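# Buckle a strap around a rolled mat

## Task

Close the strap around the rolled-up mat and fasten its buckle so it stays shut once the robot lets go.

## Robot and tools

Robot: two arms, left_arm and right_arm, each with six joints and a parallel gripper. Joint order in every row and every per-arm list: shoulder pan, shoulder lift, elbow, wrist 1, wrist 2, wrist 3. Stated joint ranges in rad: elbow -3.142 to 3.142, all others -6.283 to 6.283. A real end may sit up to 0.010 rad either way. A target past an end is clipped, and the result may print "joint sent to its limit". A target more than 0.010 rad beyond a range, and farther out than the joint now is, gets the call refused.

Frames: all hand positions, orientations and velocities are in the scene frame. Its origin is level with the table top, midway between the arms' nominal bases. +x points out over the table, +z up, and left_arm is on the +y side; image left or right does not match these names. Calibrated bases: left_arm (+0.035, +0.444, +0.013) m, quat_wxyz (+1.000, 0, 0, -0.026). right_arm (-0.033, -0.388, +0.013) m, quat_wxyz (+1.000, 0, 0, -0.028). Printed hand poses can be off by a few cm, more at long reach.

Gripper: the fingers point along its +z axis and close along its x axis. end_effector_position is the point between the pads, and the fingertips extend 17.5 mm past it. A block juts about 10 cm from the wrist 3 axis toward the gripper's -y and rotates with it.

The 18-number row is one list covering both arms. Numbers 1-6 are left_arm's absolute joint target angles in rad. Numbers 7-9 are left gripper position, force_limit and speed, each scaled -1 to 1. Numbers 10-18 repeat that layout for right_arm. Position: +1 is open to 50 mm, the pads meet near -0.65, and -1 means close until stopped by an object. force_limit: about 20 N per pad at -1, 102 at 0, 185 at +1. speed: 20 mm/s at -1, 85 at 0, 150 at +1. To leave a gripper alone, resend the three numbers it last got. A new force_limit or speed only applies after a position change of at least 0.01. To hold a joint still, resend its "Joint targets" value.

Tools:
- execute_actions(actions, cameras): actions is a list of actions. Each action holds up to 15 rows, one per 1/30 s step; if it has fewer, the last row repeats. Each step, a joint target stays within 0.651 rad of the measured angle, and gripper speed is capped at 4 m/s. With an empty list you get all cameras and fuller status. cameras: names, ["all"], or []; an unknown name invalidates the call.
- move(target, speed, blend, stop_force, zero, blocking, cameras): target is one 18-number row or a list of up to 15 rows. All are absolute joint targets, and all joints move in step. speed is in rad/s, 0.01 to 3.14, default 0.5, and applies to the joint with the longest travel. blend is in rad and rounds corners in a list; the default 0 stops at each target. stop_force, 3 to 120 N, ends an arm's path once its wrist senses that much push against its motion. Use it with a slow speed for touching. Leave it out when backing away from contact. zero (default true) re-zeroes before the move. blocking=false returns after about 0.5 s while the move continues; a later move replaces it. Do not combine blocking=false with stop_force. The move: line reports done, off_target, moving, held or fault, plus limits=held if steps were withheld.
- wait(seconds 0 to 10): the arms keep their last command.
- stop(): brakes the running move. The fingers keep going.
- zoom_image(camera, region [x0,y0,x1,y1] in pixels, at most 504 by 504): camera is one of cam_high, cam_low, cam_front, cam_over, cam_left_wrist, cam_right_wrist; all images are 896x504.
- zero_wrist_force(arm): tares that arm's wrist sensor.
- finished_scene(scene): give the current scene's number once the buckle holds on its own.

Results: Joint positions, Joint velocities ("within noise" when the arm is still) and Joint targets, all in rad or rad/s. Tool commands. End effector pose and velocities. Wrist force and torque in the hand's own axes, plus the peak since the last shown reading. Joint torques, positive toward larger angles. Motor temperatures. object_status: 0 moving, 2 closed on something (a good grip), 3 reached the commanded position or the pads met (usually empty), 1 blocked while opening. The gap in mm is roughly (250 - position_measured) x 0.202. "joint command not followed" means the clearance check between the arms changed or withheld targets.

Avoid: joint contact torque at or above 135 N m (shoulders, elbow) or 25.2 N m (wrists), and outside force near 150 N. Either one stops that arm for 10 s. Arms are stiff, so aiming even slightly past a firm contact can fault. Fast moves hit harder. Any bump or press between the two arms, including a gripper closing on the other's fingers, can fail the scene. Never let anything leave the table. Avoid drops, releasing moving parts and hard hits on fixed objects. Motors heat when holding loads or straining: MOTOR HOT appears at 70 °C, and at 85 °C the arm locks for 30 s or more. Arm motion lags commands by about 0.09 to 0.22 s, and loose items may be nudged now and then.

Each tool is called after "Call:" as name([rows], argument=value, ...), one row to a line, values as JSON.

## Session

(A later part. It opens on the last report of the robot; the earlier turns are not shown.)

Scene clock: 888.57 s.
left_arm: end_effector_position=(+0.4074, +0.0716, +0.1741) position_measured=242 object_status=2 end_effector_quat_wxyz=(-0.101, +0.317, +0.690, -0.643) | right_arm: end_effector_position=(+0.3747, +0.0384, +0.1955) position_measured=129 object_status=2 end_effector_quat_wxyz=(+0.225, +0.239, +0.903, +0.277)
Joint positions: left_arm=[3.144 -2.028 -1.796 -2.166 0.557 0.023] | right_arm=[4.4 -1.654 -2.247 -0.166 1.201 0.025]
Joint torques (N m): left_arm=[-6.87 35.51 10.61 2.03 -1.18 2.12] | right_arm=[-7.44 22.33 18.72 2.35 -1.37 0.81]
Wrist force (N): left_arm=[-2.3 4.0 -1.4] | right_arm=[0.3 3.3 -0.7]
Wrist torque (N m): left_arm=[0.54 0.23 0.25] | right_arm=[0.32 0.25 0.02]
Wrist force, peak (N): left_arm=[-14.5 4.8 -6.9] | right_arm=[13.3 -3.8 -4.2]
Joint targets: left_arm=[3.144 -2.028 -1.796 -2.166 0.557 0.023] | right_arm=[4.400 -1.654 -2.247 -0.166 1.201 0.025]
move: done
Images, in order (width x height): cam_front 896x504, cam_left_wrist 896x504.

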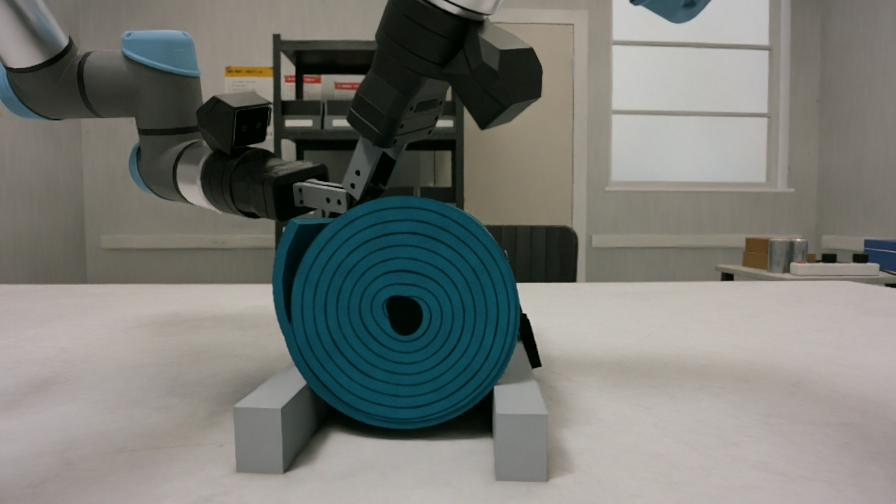

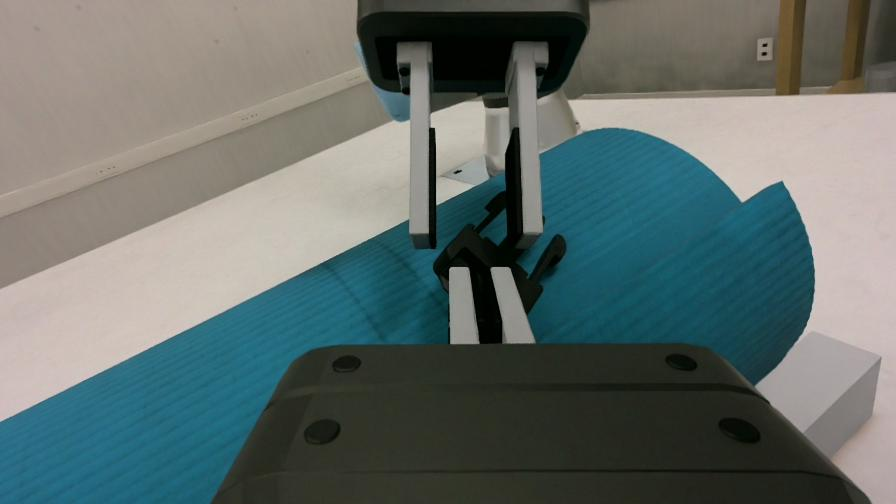

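Call:
move(target=[3.1443,-2.0283,-1.7956,-2.1656,0.5566,0.0232,1,-0.4,-1,4.4001,-1.6540,-2.2472,-0.1661,1.2010,0.0246,-1,-1,-1], cameras=["cam_left_wrist","cam_front"])

Call:
zoom_image(camera="cam_left_wrist", region=[340, 140, 600, 350])

Scene clock: 899.63 s.
left_arm: end_effector_position=(+0.4074, +0.0716, +0.1741) position_measured=3 object_status=0 end_effector_quat_wxyz=(-0.101, +0.317, +0.690, -0.643) | right_arm: end_effector_position=(+0.3747, +0.0384, +0.1956) position_measured=129 object_status=2 end_effector_quat_wxyz=(+0.225, +0.239, +0.903, +0.277)
Joint positions: left_arm=[3.144 -2.028 -1.796 -2.166 0.557 0.023] | right_arm=[4.4 -1.654 -2.247 -0.166 1.201 0.025]
Joint torques (N m): left_arm=[-7.22 41.98 10.35 1.86 -1.51 1.79] | right_arm=[-6.02 31.68 26.38 5.01 1.51 0.73]
Wrist force (N): left_arm=[-1.8 1.4 -2.0] | right_arm=[-1.3 1.7 -0.4]
Wrist torque (N m): left_arm=[0.50 0.31 0.24] | right_arm=[0.29 0.22 -0.01]
Wrist force, peak (N): left_arm=[0.2 5.0 -1.7] | right_arm=[0.2 3.7 -1.0]
Joint targets: left_arm=[3.144 -2.028 -1.796 -2.166 0.557 0.023] | right_arm=[4.400 -1.654 -2.247 -0.166 1.201 0.025]
move: done
Images, in order (width x height): cam_front 896x504, cam_left_wrist 896x504.

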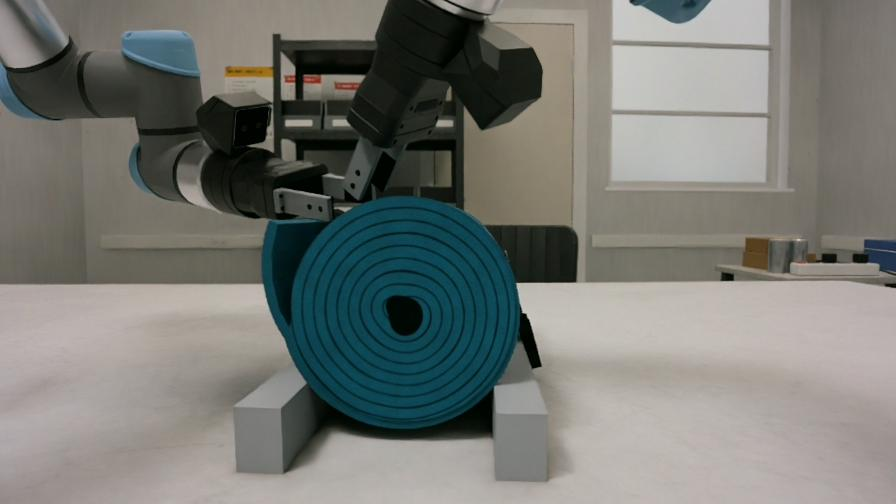

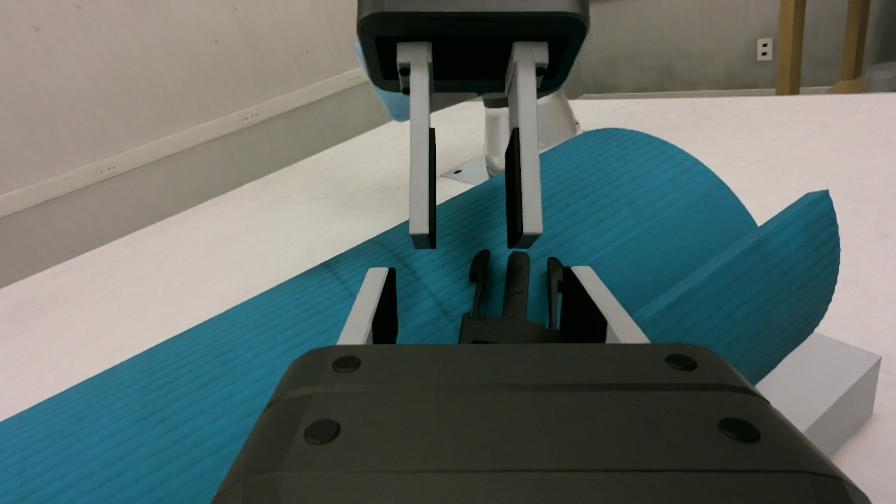

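Scaled by 1.938.

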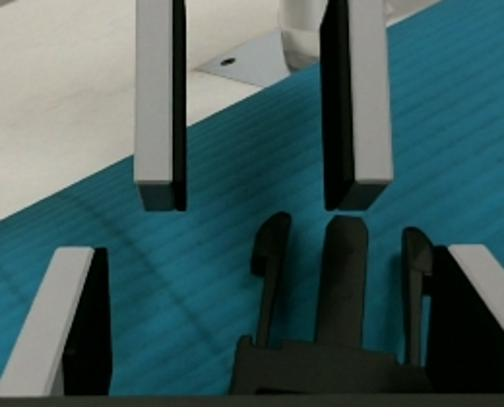

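Call:
execute_actions(actions=[], cameras=["cam_over","cam_front","cam_right_wrist","cam_high"])

Call:
zoom_image(camera="cam_over", region=[200, 130, 440, 280])

Call:
zoom_image(camera="cam_front", region=[250, 150, 410, 250])

Call:
zoom_image(camera="cam_right_wrist", region=[340, 140, 600, 350])

Call:
zoom_image(camera="cam_high", region=[380, 130, 560, 260])

Scene clock: 915.73 s.
left_arm: end_effector_position=(+0.4074, +0.0716, +0.1741) position_measured=3 object_status=3 end_effector_quat_wxyz=(-0.101, +0.317, +0.690, -0.643) | right_arm: end_effector_position=(+0.3747, +0.0384, +0.1956) position_measured=129 object_status=2 end_effector_quat_wxyz=(+0.225, +0.239, +0.903, +0.277)
Joint positions: left_arm=[3.144 -2.028 -1.796 -2.166 0.557 0.023] | right_arm=[4.4 -1.654 -2.247 -0.166 1.201 0.025]
Joint velocities: within noise
Joint torques (N m): left_arm=[-7.4 42.93 11.46 1.85 1.06 1.53] | right_arm=[-4.45 30.87 26.59 5.04 1.52 0.84]
Motor temperatures (°C): left_arm=[28 33 31 34 37 34] | right_arm=[37 35 25 30 44 38]
Wrist force (N): left_arm=[-1.8 1.6 -2.0] | right_arm=[-1.3 1.7 -0.2]
Wrist torque (N m): left_arm=[0.52 0.32 0.24] | right_arm=[0.29 0.22 -0.01]
Wrist force, peak (N): left_arm=[-2.0 1.6 -2.1] | right_arm=[-1.5 1.8 -0.3]
Joint targets: left_arm=[3.144 -2.028 -1.796 -2.166 0.557 0.023] | right_arm=[4.400 -1.654 -2.247 -0.166 1.201 0.025]
Tool commands: left_gripper/position=+1.0 left_gripper/force_limit=-0.4 left_gripper/speed=-1.0 right_gripper/position=-1.0 right_gripper/force_limit=-1.0 right_gripper/speed=-1.0
Images, in order (width x height): cam_high 896x504, cam_front 896x504, cam_over 896x504, cam_right_wrist 896x504.

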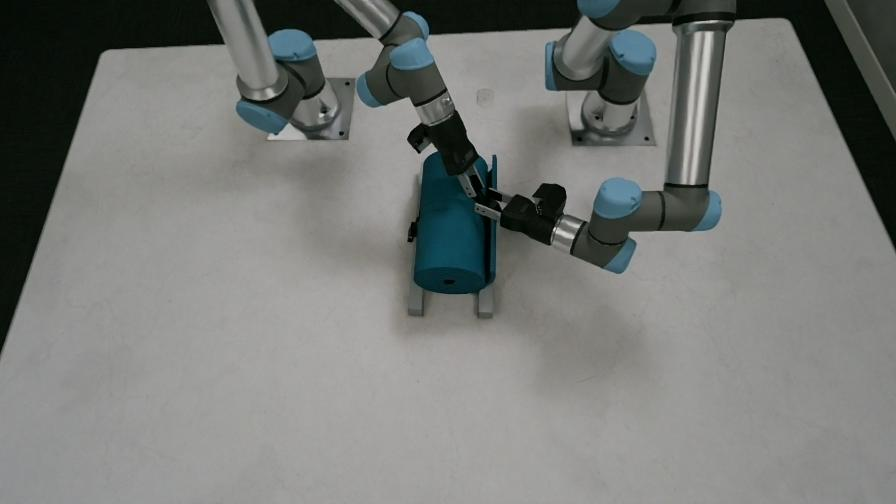

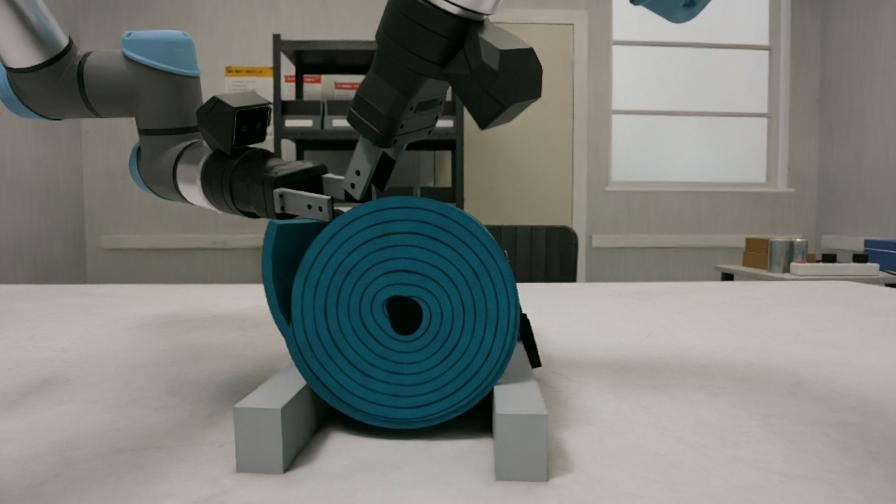

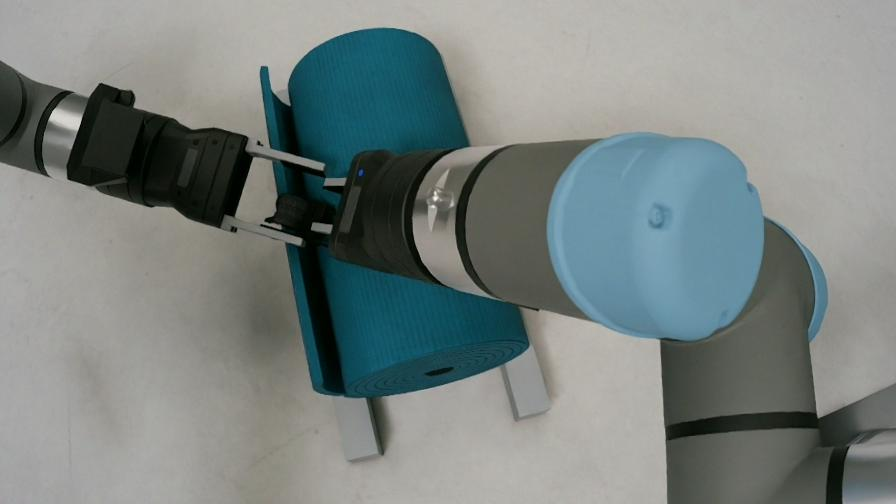

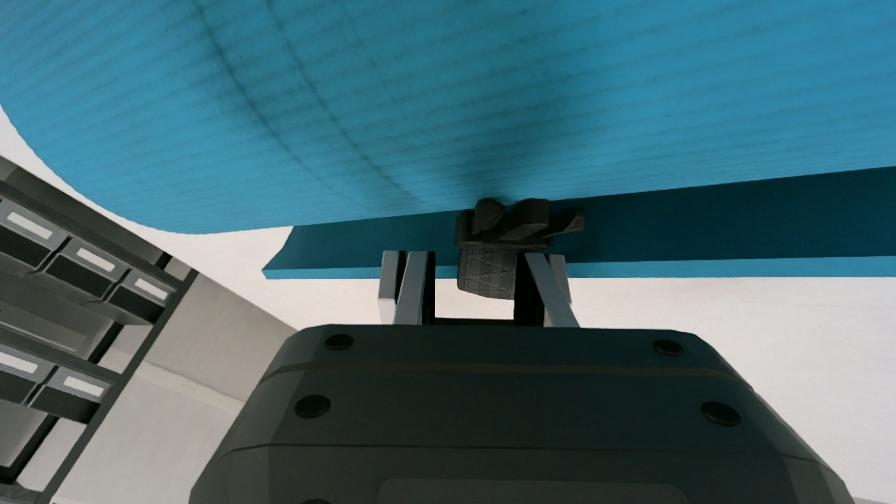

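Scaled by 2.100.

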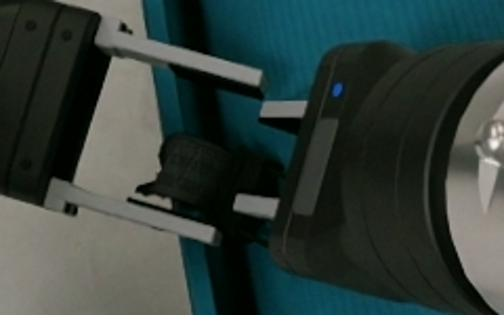

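Scaled by 3.150.

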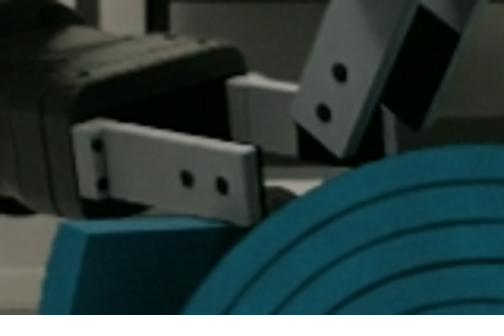

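Scaled by 1.938.

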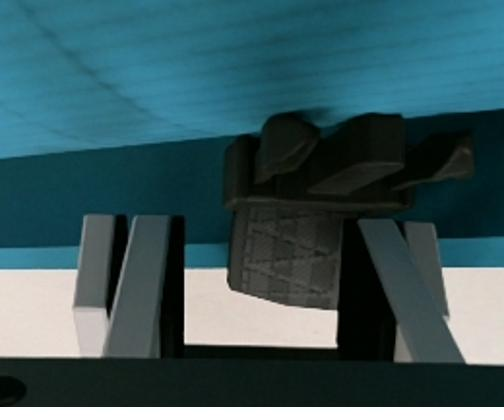

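Scaled by 2.800.

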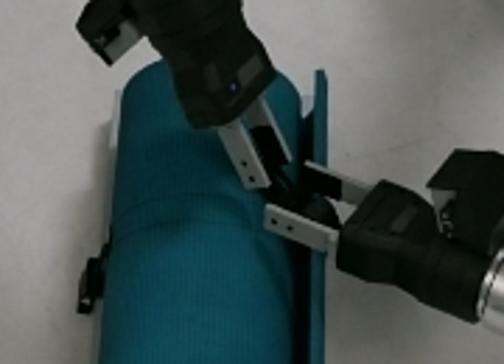

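Call:
move([
  [3.2271,-2.0454,-1.7302,-2.2473,0.637,0.0633,1,0,-0.7,4.4001,-1.6540,-2.2472,-0.1661,1.2010,0.0246,0.75,0,-1],
  [3.45,-2.0454,-1.7302,-2.2473,0.637,0.0633,1,0,-0.7,4.4348,-1.6473,-2.2411,-0.1903,1.1813,0.055,0.75,0,-1],
], speed=0.3, cameras=["cam_right_wrist","cam_left_wrist","cam_over"])

Call:
zoom_image(camera="cam_right_wrist", region=[340, 140, 600, 350])

Call:
zoom_image(camera="cam_left_wrist", region=[440, 40, 680, 240])

Scene clock: 923.47 s.
left_arm: end_effector_position=(+0.4962, +0.2113, +0.1849) position_measured=3 object_status=3 end_effector_quat_wxyz=(-0.029, +0.238, +0.721, -0.650) | right_arm: end_effector_position=(+0.3635, +0.0489, +0.1985) position_measured=41 object_status=3 end_effector_quat_wxyz=(+0.225, +0.239, +0.903, +0.277)
Joint positions: left_arm=[3.45 -2.045 -1.73 -2.247 0.637 0.063] | right_arm=[4.435 -1.647 -2.241 -0.19 1.181 0.055]
Joint torques (N m): left_arm=[6.14 45.73 14.58 -2.46 0.95 -2.25] | right_arm=[-7.23 24.08 21.17 5.28 1.53 -0.93]
Wrist force (N): left_arm=[-0.6 3.2 -0.9] | right_arm=[-1.4 1.8 -0.2]
Wrist torque (N m): left_arm=[0.54 0.33 0.20] | right_arm=[0.33 0.23 -0.09]
Wrist force, peak (N): left_arm=[-0.1 3.7 -3.1] | right_arm=[-1.0 2.3 -0.2]
Joint targets: left_arm=[3.450 -2.045 -1.730 -2.247 0.637 0.063] | right_arm=[4.435 -1.647 -2.241 -0.190 1.181 0.055]
move: done
Images, in order (width x height): cam_over 896x504, cam_left_wrist 896x504, cam_right_wrist 896x504.

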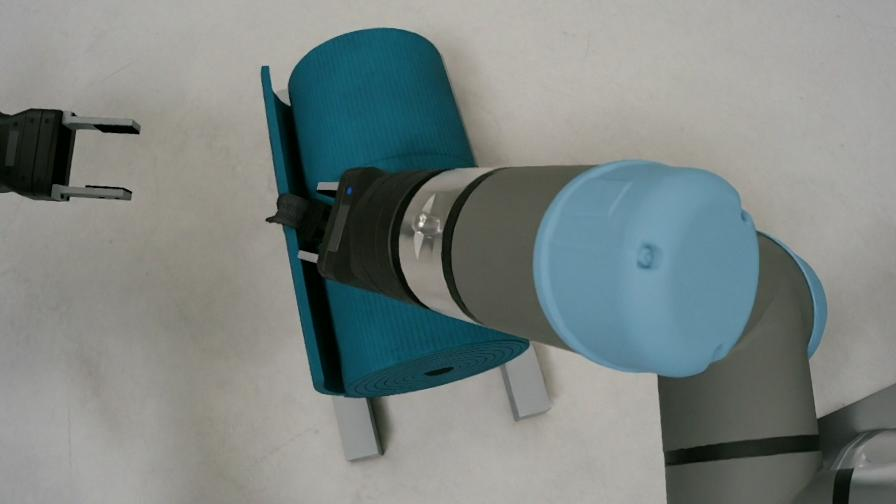

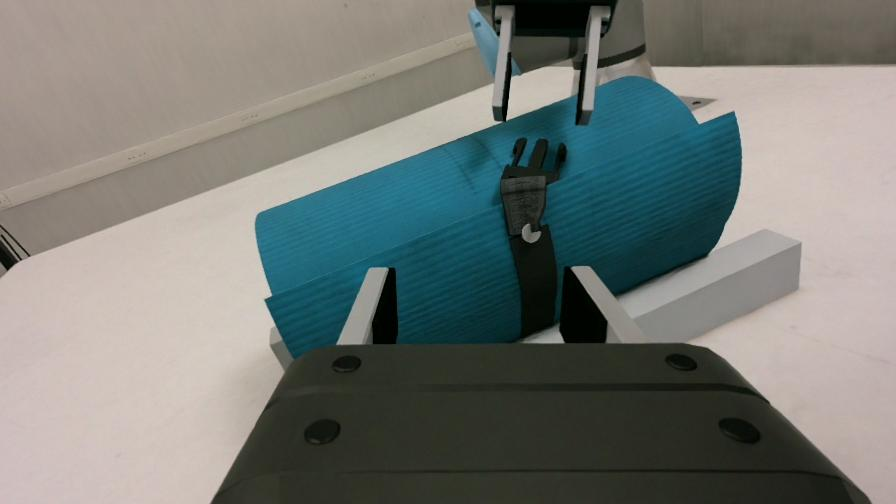

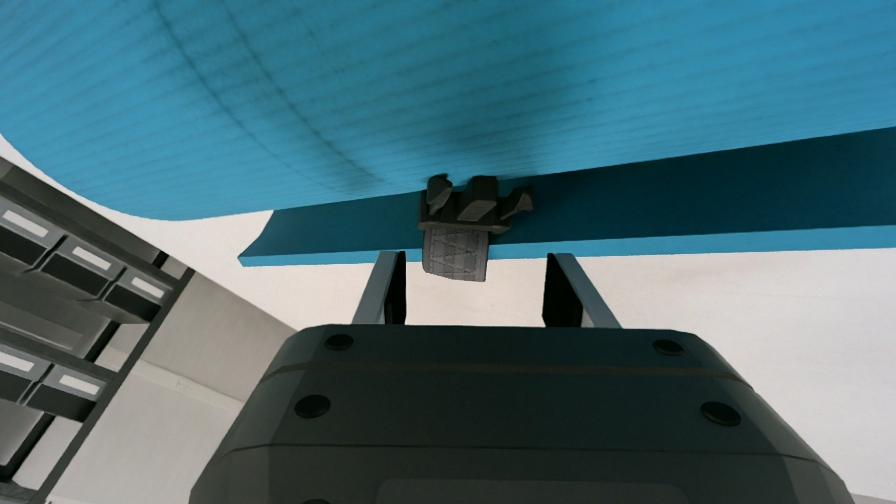

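Scaled by 1.938.

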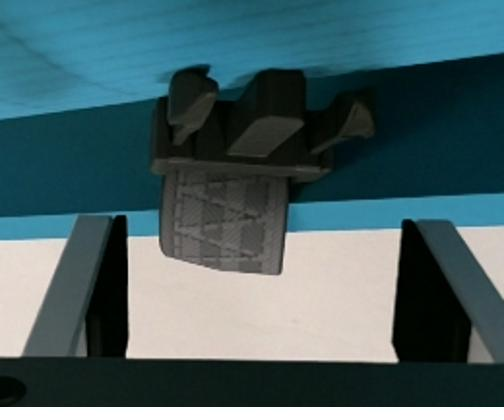

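Scaled by 2.100.

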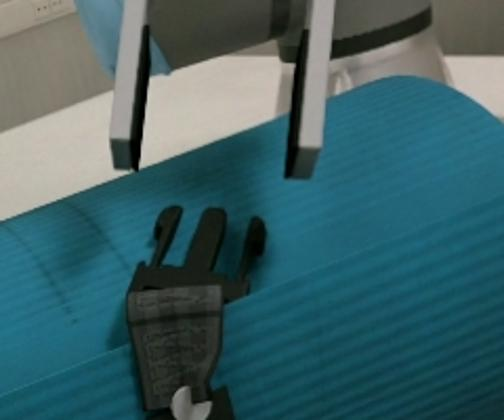

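Call:
move(target=[3.45,-2.0454,-1.7302,-2.2473,0.637,0.0633,1,0,-0.7,4.409,-1.722,-2.253,-0.095,1.196,0.031,0.75,0,-1], speed=0.08, stop_force=12)

Call:
move(target=[3.45,-2.0454,-1.7302,-2.2473,0.637,0.0633,1,0,-0.7,4.409,-1.722,-2.253,-0.095,1.196,0.031,-1,-1,-1], cameras=["cam_right_wrist","cam_left_wrist"])

Call:
zoom_image(camera="cam_right_wrist", region=[340, 140, 600, 350])

Call:
zoom_image(camera="cam_left_wrist", region=[440, 40, 680, 240])

Scene clock: 960.20 s.
left_arm: end_effector_position=(+0.4962, +0.2114, +0.1849) position_measured=3 object_status=3 end_effector_quat_wxyz=(-0.029, +0.238, +0.721, -0.650) | right_arm: end_effector_position=(+0.3746, +0.0485, +0.1717) position_measured=41 object_status=3 end_effector_quat_wxyz=(+0.225, +0.239, +0.903, +0.277)
Joint positions: left_arm=[3.45 -2.045 -1.73 -2.247 0.637 0.063] | right_arm=[4.409 -1.722 -2.253 -0.095 1.196 0.031]
Joint torques (N m): left_arm=[9.19 37.66 20.51 -2.34 -1.27 -2.23] | right_arm=[5.71 33.82 23.26 2.23 -3.6 1.04]
Wrist force (N): left_arm=[-0.3 3.2 -1.1] | right_arm=[-1.1 3.9 -1.2]
Wrist torque (N m): left_arm=[0.53 0.29 0.20] | right_arm=[0.32 0.21 -0.06]
Wrist force, peak (N): left_arm=[-0.4 3.6 -1.1] | right_arm=[-0.8 4.6 -1.7]
Joint targets: left_arm=[3.450 -2.045 -1.730 -2.247 0.637 0.063] | right_arm=[4.409 -1.722 -2.253 -0.095 1.196 0.031]
move: done

Scene clock: 961.27 s.
left_arm: end_effector_position=(+0.4962, +0.2114, +0.1849) position_measured=3 object_status=3 end_effector_quat_wxyz=(-0.029, +0.238, +0.721, -0.650) | right_arm: end_effector_position=(+0.3747, +0.0485, +0.1717) position_measured=124 object_status=2 end_effector_quat_wxyz=(+0.225, +0.239, +0.903, +0.277)
Joint positions: left_arm=[3.45 -2.045 -1.73 -2.247 0.637 0.063] | right_arm=[4.409 -1.722 -2.253 -0.095 1.196 0.031]
Joint torques (N m): left_arm=[9.02 38.07 20.52 -2.3 -1.96 -2.22] | right_arm=[5.56 32.44 24.13 2.54 -0.6 1.05]
Wrist force (N): left_arm=[-0.2 3.2 -1.2] | right_arm=[-1.4 1.9 -0.4]
Wrist torque (N m): left_arm=[0.54 0.28 0.20] | right_arm=[0.30 0.22 -0.02]
Wrist force, peak (N): left_arm=[-0.5 3.4 -1.0] | right_arm=[-2.5 3.7 -1.0]
Joint targets: left_arm=[3.450 -2.045 -1.730 -2.247 0.637 0.063] | right_arm=[4.409 -1.722 -2.253 -0.095 1.196 0.031]
move: done
Images, in order (width x height): cam_left_wrist 896x504, cam_right_wrist 896x504.

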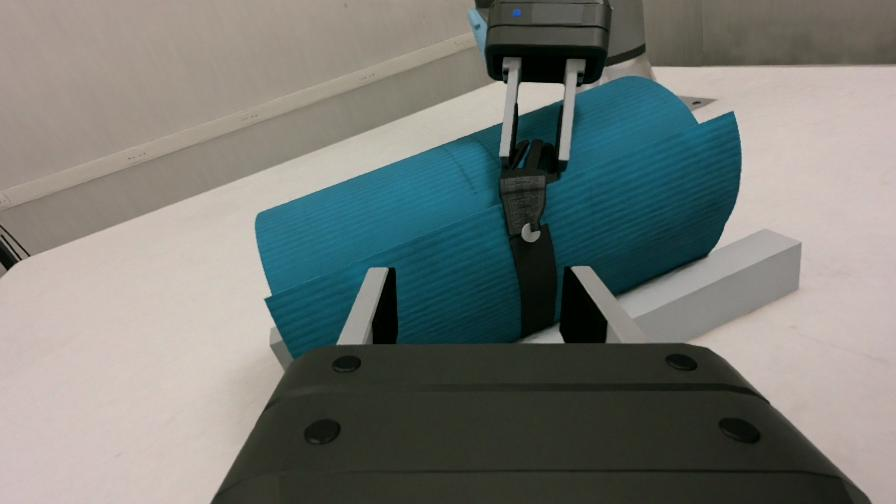

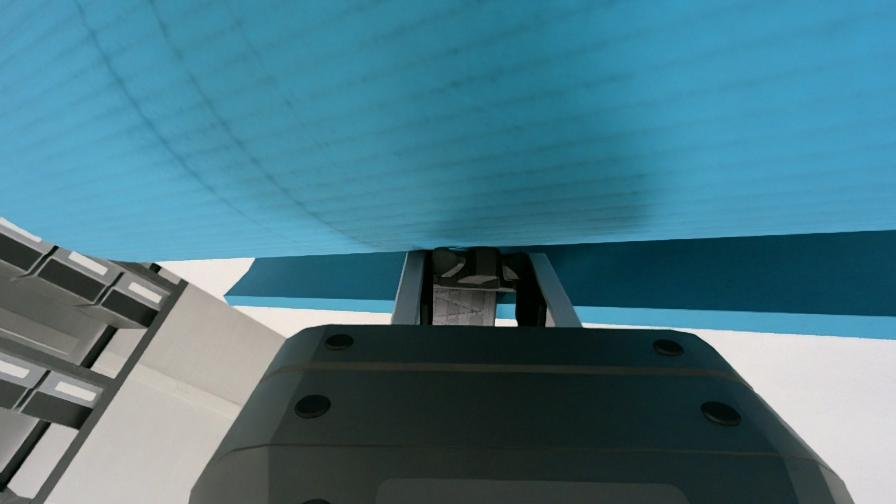

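Scaled by 1.938.

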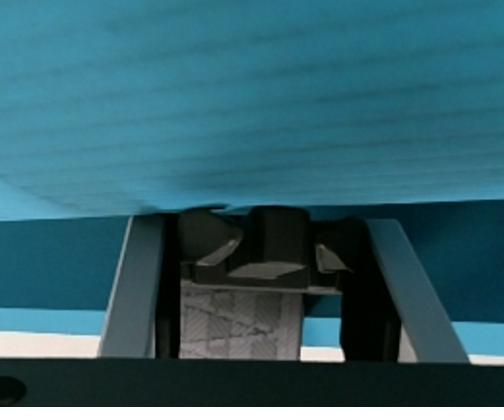

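Scaled by 2.100.

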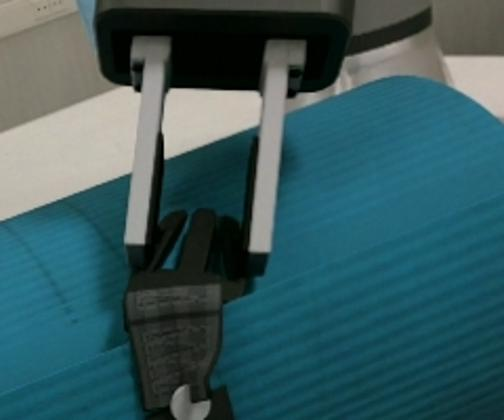

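Call:
move([
  [3.4,-2.0454,-1.7302,-2.2473,0.637,0.0633,1,0,-0.7,4.3983,-1.6310,-2.2388,-0.1970,1.2021,0.0235,-1,-1,-1],
  [3.2271,-2.0454,-1.7302,-2.2473,0.637,0.0633,1,0,-0.7,4.3983,-1.6310,-2.2388,-0.1970,1.2021,0.0235,-1,-1,-1],
], speed=[0.1,0.2], cameras=["cam_left_wrist","cam_front","cam_right_wrist"])

Call:
zoom_image(camera="cam_left_wrist", region=[340, 140, 600, 350])

Call:
zoom_image(camera="cam_front", region=[200, 120, 440, 270])

Scene clock: 971.80 s.
left_arm: end_effector_position=(+0.4335, +0.1152, +0.1849) position_measured=3 object_status=3 end_effector_quat_wxyz=(-0.101, +0.317, +0.690, -0.643) | right_arm: end_effector_position=(+0.3748, +0.0366, +0.2054) position_measured=124 object_status=2 end_effector_quat_wxyz=(+0.225, +0.240, +0.903, +0.277)
Joint positions: left_arm=[3.227 -2.045 -1.73 -2.247 0.637 0.063] | right_arm=[4.398 -1.631 -2.239 -0.197 1.202 0.024]
Joint torques (N m): left_arm=[3.9 36.98 20.6 -2.36 -1.86 -1.95] | right_arm=[5.13 12.42 9.94 2.9 -3.15 0.94]
Wrist force (N): left_arm=[-0.5 3.2 -1.1] | right_arm=[-0.9 1.7 -0.1]
Wrist torque (N m): left_arm=[0.52 0.32 0.20] | right_arm=[0.28 0.22 -0.01]
Wrist force, peak (N): left_arm=[-0.2 3.5 -2.5] | right_arm=[-1.6 2.0 -0.4]
Joint targets: left_arm=[3.227 -2.045 -1.730 -2.247 0.637 0.063] | right_arm=[4.398 -1.631 -2.239 -0.197 1.202 0.024]
move: done
Images, in order (width x height): cam_front 896x504, cam_left_wrist 896x504, cam_right_wrist 896x504.

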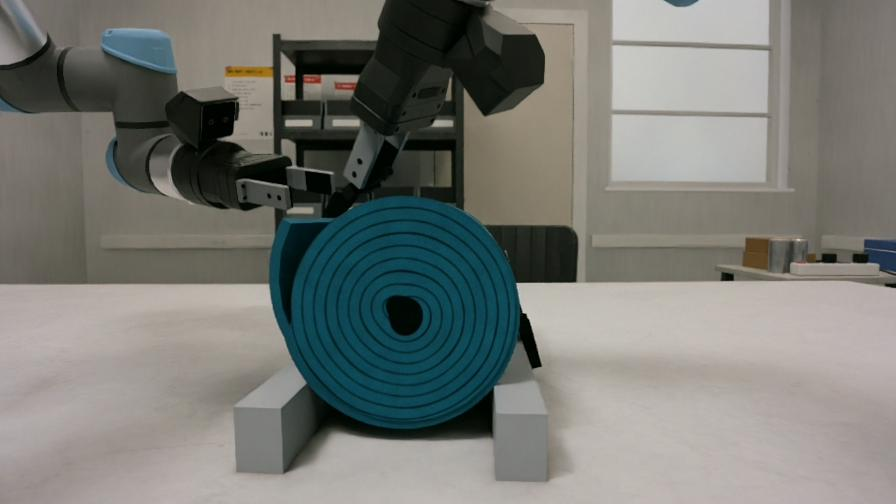

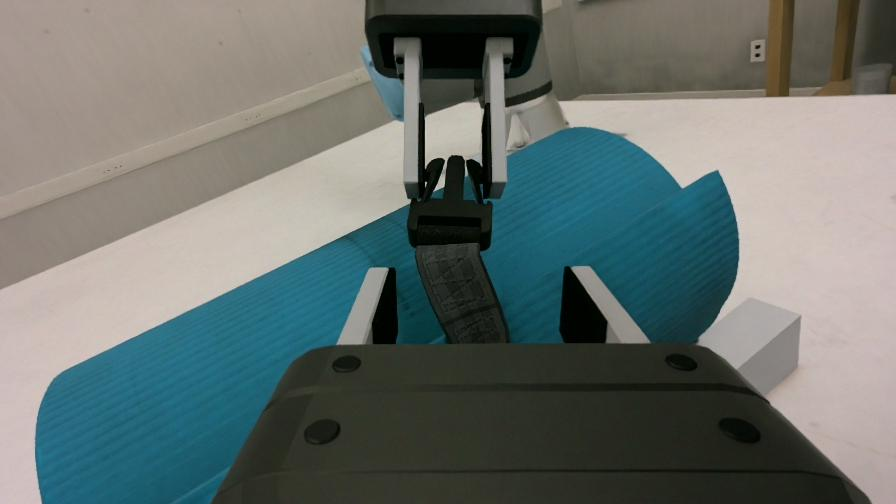

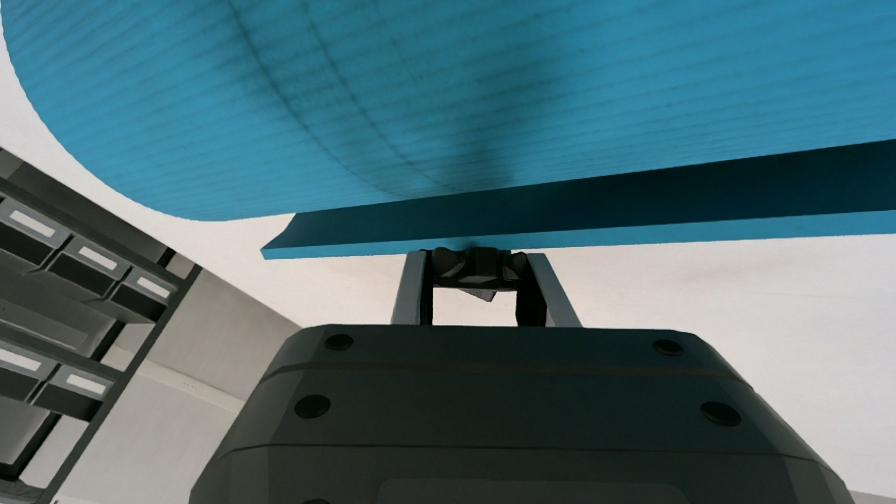

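Scaled by 1.938.

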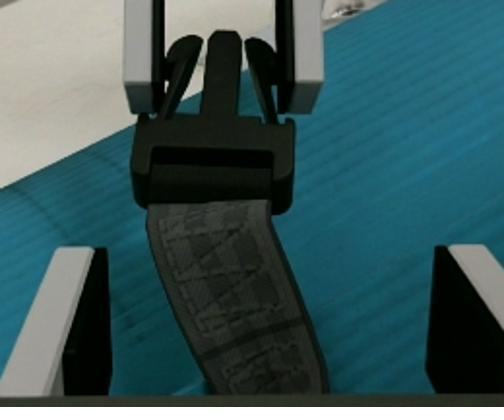

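Scaled by 2.100.

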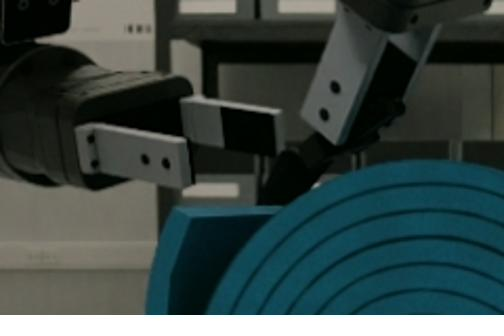

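Call:
move(target=[3.1682,-2.3519,-1.5114,-2.7137,0.6767,0.5076,1,0,-0.7,4.3983,-1.6310,-2.2388,-0.1970,1.2021,0.0235,-1,-1,-1], speed=0.3, cameras=["cam_left_wrist","cam_front"])

Call:
zoom_image(camera="cam_left_wrist", region=[340, 140, 600, 350])

Call:
zoom_image(camera="cam_front", region=[200, 120, 440, 270])

Scene clock: 1005.43 s.
left_arm: end_effector_position=(+0.4361, +0.0980, +0.1694) position_measured=3 object_status=3 end_effector_quat_wxyz=(+0.155, -0.295, -0.568, +0.753) | right_arm: end_effector_position=(+0.3748, +0.0366, +0.2053) position_measured=124 object_status=2 end_effector_quat_wxyz=(+0.225, +0.240, +0.903, +0.277)
Joint positions: left_arm=[3.168 -2.352 -1.511 -2.714 0.677 0.507] | right_arm=[4.398 -1.631 -2.239 -0.197 1.202 0.024]
Joint torques (N m): left_arm=[9.83 49.61 9.63 -1.24 -1.05 -1.2] | right_arm=[5.01 12.24 10.31 2.67 -3.15 0.91]
Wrist force (N): left_arm=[-0.5 3.1 -0.7] | right_arm=[-1.0 1.7 0.0]
Wrist torque (N m): left_arm=[0.52 0.39 0.29] | right_arm=[0.28 0.24 -0.02]
Wrist force, peak (N): left_arm=[-0.4 3.9 -0.9] | right_arm=[-1.0 2.1 0.1]
Joint targets: left_arm=[3.168 -2.352 -1.511 -2.714 0.677 0.508] | right_arm=[4.398 -1.631 -2.239 -0.197 1.202 0.024]
move: done
Images, in order (width x height): cam_front 896x504, cam_left_wrist 896x504.

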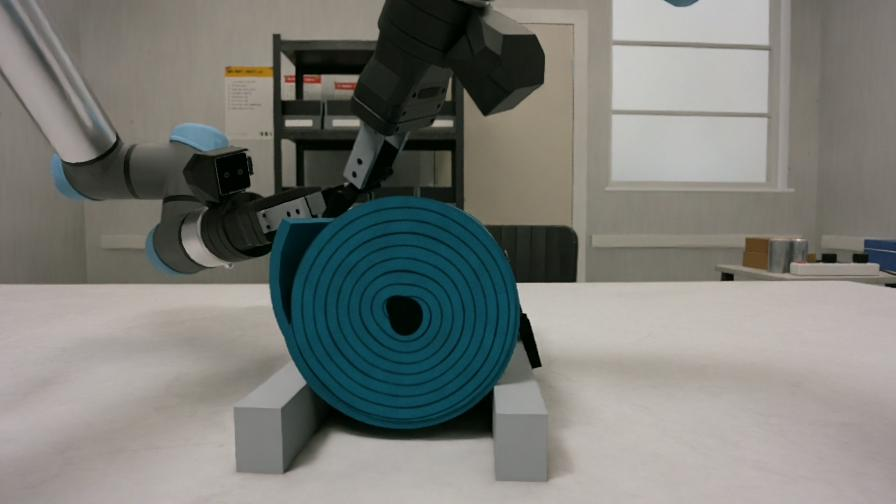

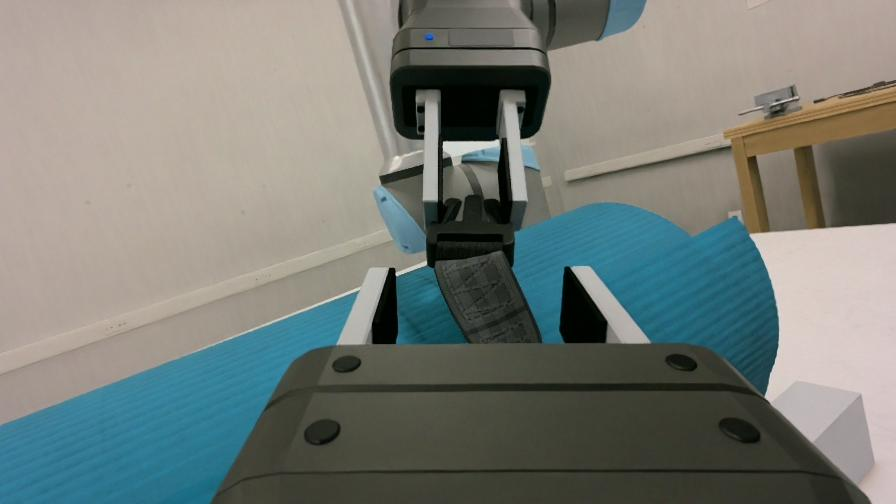

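Scaled by 1.938.

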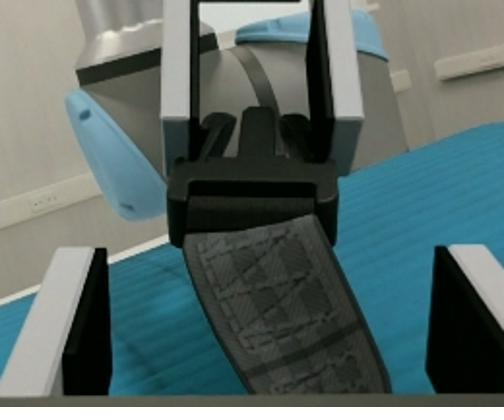

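Scaled by 2.100.

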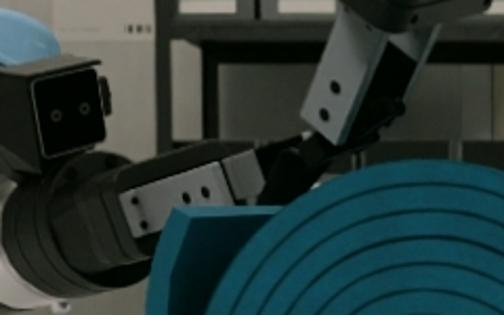

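Call:
move(target=[3.1057,-2.3228,-1.5555,-2.7236,0.6176,0.5388,1,0,-0.7,4.3983,-1.6310,-2.2388,-0.1970,1.2021,0.0235,-1,-1,-1], speed=0.06, stop_force=10, cameras=["cam_left_wrist","cam_front","cam_high"])

Call:
zoom_image(camera="cam_left_wrist", region=[340, 140, 600, 350])

Call:
zoom_image(camera="cam_front", region=[240, 140, 420, 260])

Call:
zoom_image(camera="cam_high", region=[400, 140, 540, 250])

Scene clock: 1023.20 s.
left_arm: end_effector_position=(+0.4106, +0.0647, +0.1744) position_measured=3 object_status=3 end_effector_quat_wxyz=(+0.155, -0.295, -0.568, +0.753) | right_arm: end_effector_position=(+0.3748, +0.0366, +0.2053) position_measured=124 object_status=2 end_effector_quat_wxyz=(+0.225, +0.240, +0.903, +0.277)
Joint positions: left_arm=[3.106 -2.323 -1.556 -2.724 0.618 0.539] | right_arm=[4.398 -1.631 -2.239 -0.197 1.202 0.024]
Joint torques (N m): left_arm=[9.3 38.23 21.41 -0.28 2.31 -2.63] | right_arm=[5.33 12.33 9.73 2.65 -3.23 0.94]
Wrist force (N): left_arm=[-0.3 2.9 -0.6] | right_arm=[-1.1 1.6 -0.1]
Wrist torque (N m): left_arm=[0.52 0.38 0.16] | right_arm=[0.27 0.26 -0.01]
Wrist force, peak (N): left_arm=[-0.3 3.4 -1.5] | right_arm=[-1.1 2.0 0.3]
Joint targets: left_arm=[3.106 -2.323 -1.555 -2.724 0.618 0.539] | right_arm=[4.398 -1.631 -2.239 -0.197 1.202 0.024]
move: done
Images, in order (width x height): cam_high 896x504, cam_front 896x504, cam_left_wrist 896x504.

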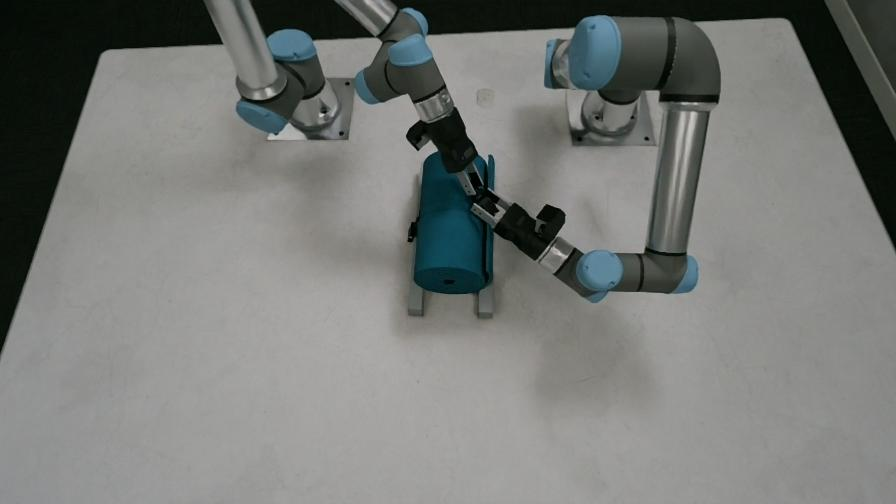

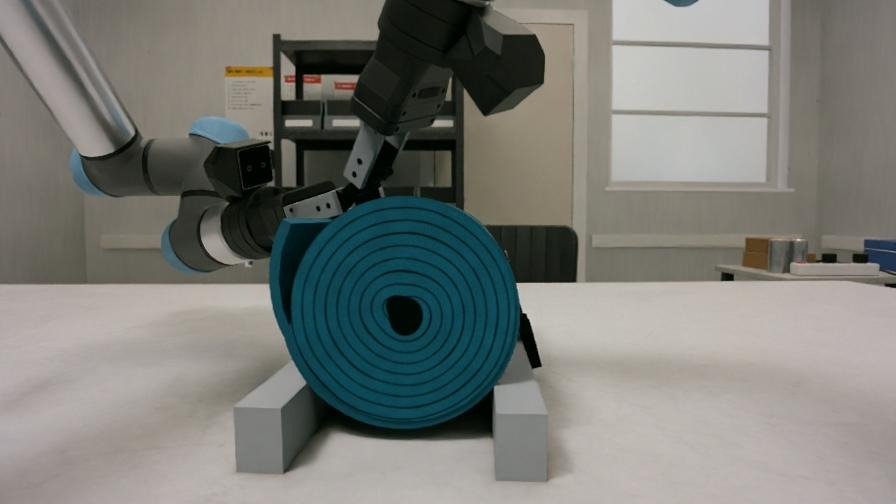

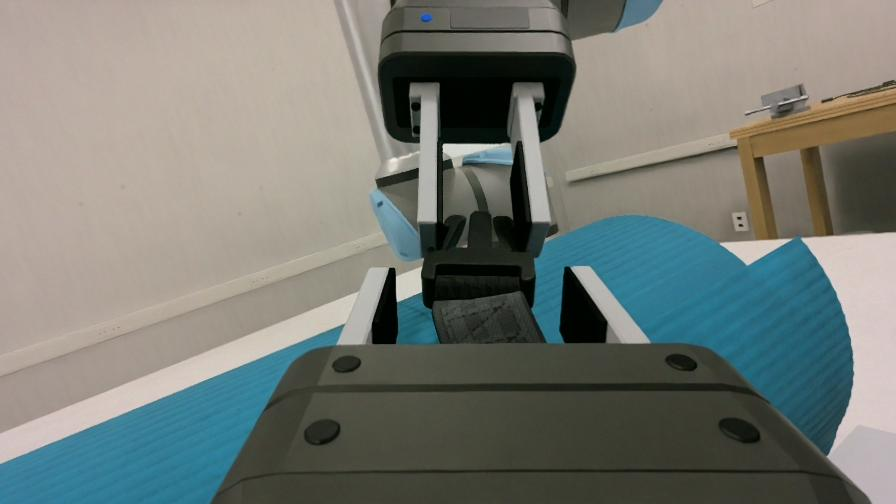

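Scaled by 1.938.

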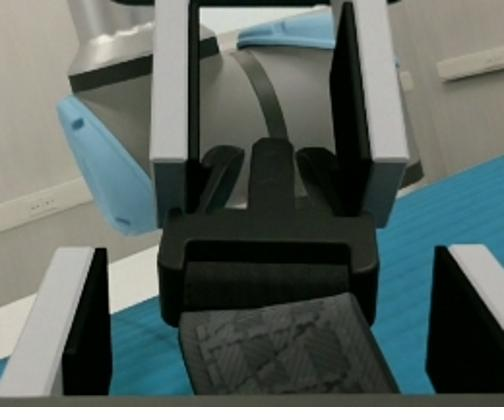

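Scaled by 2.800.

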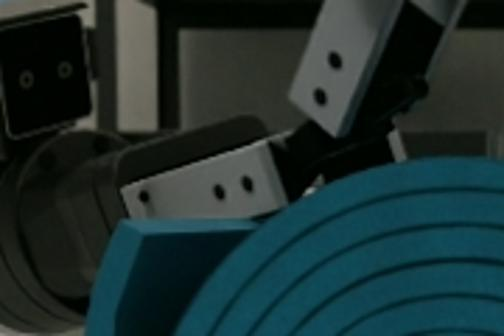

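Scaled by 3.600.

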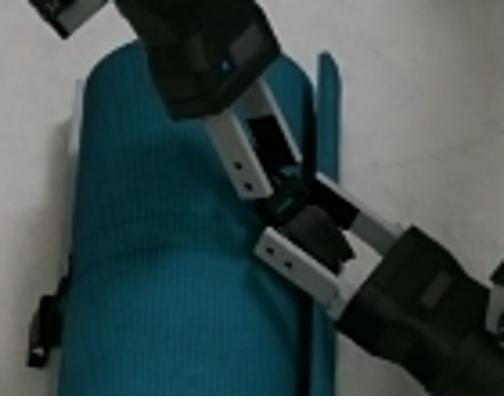

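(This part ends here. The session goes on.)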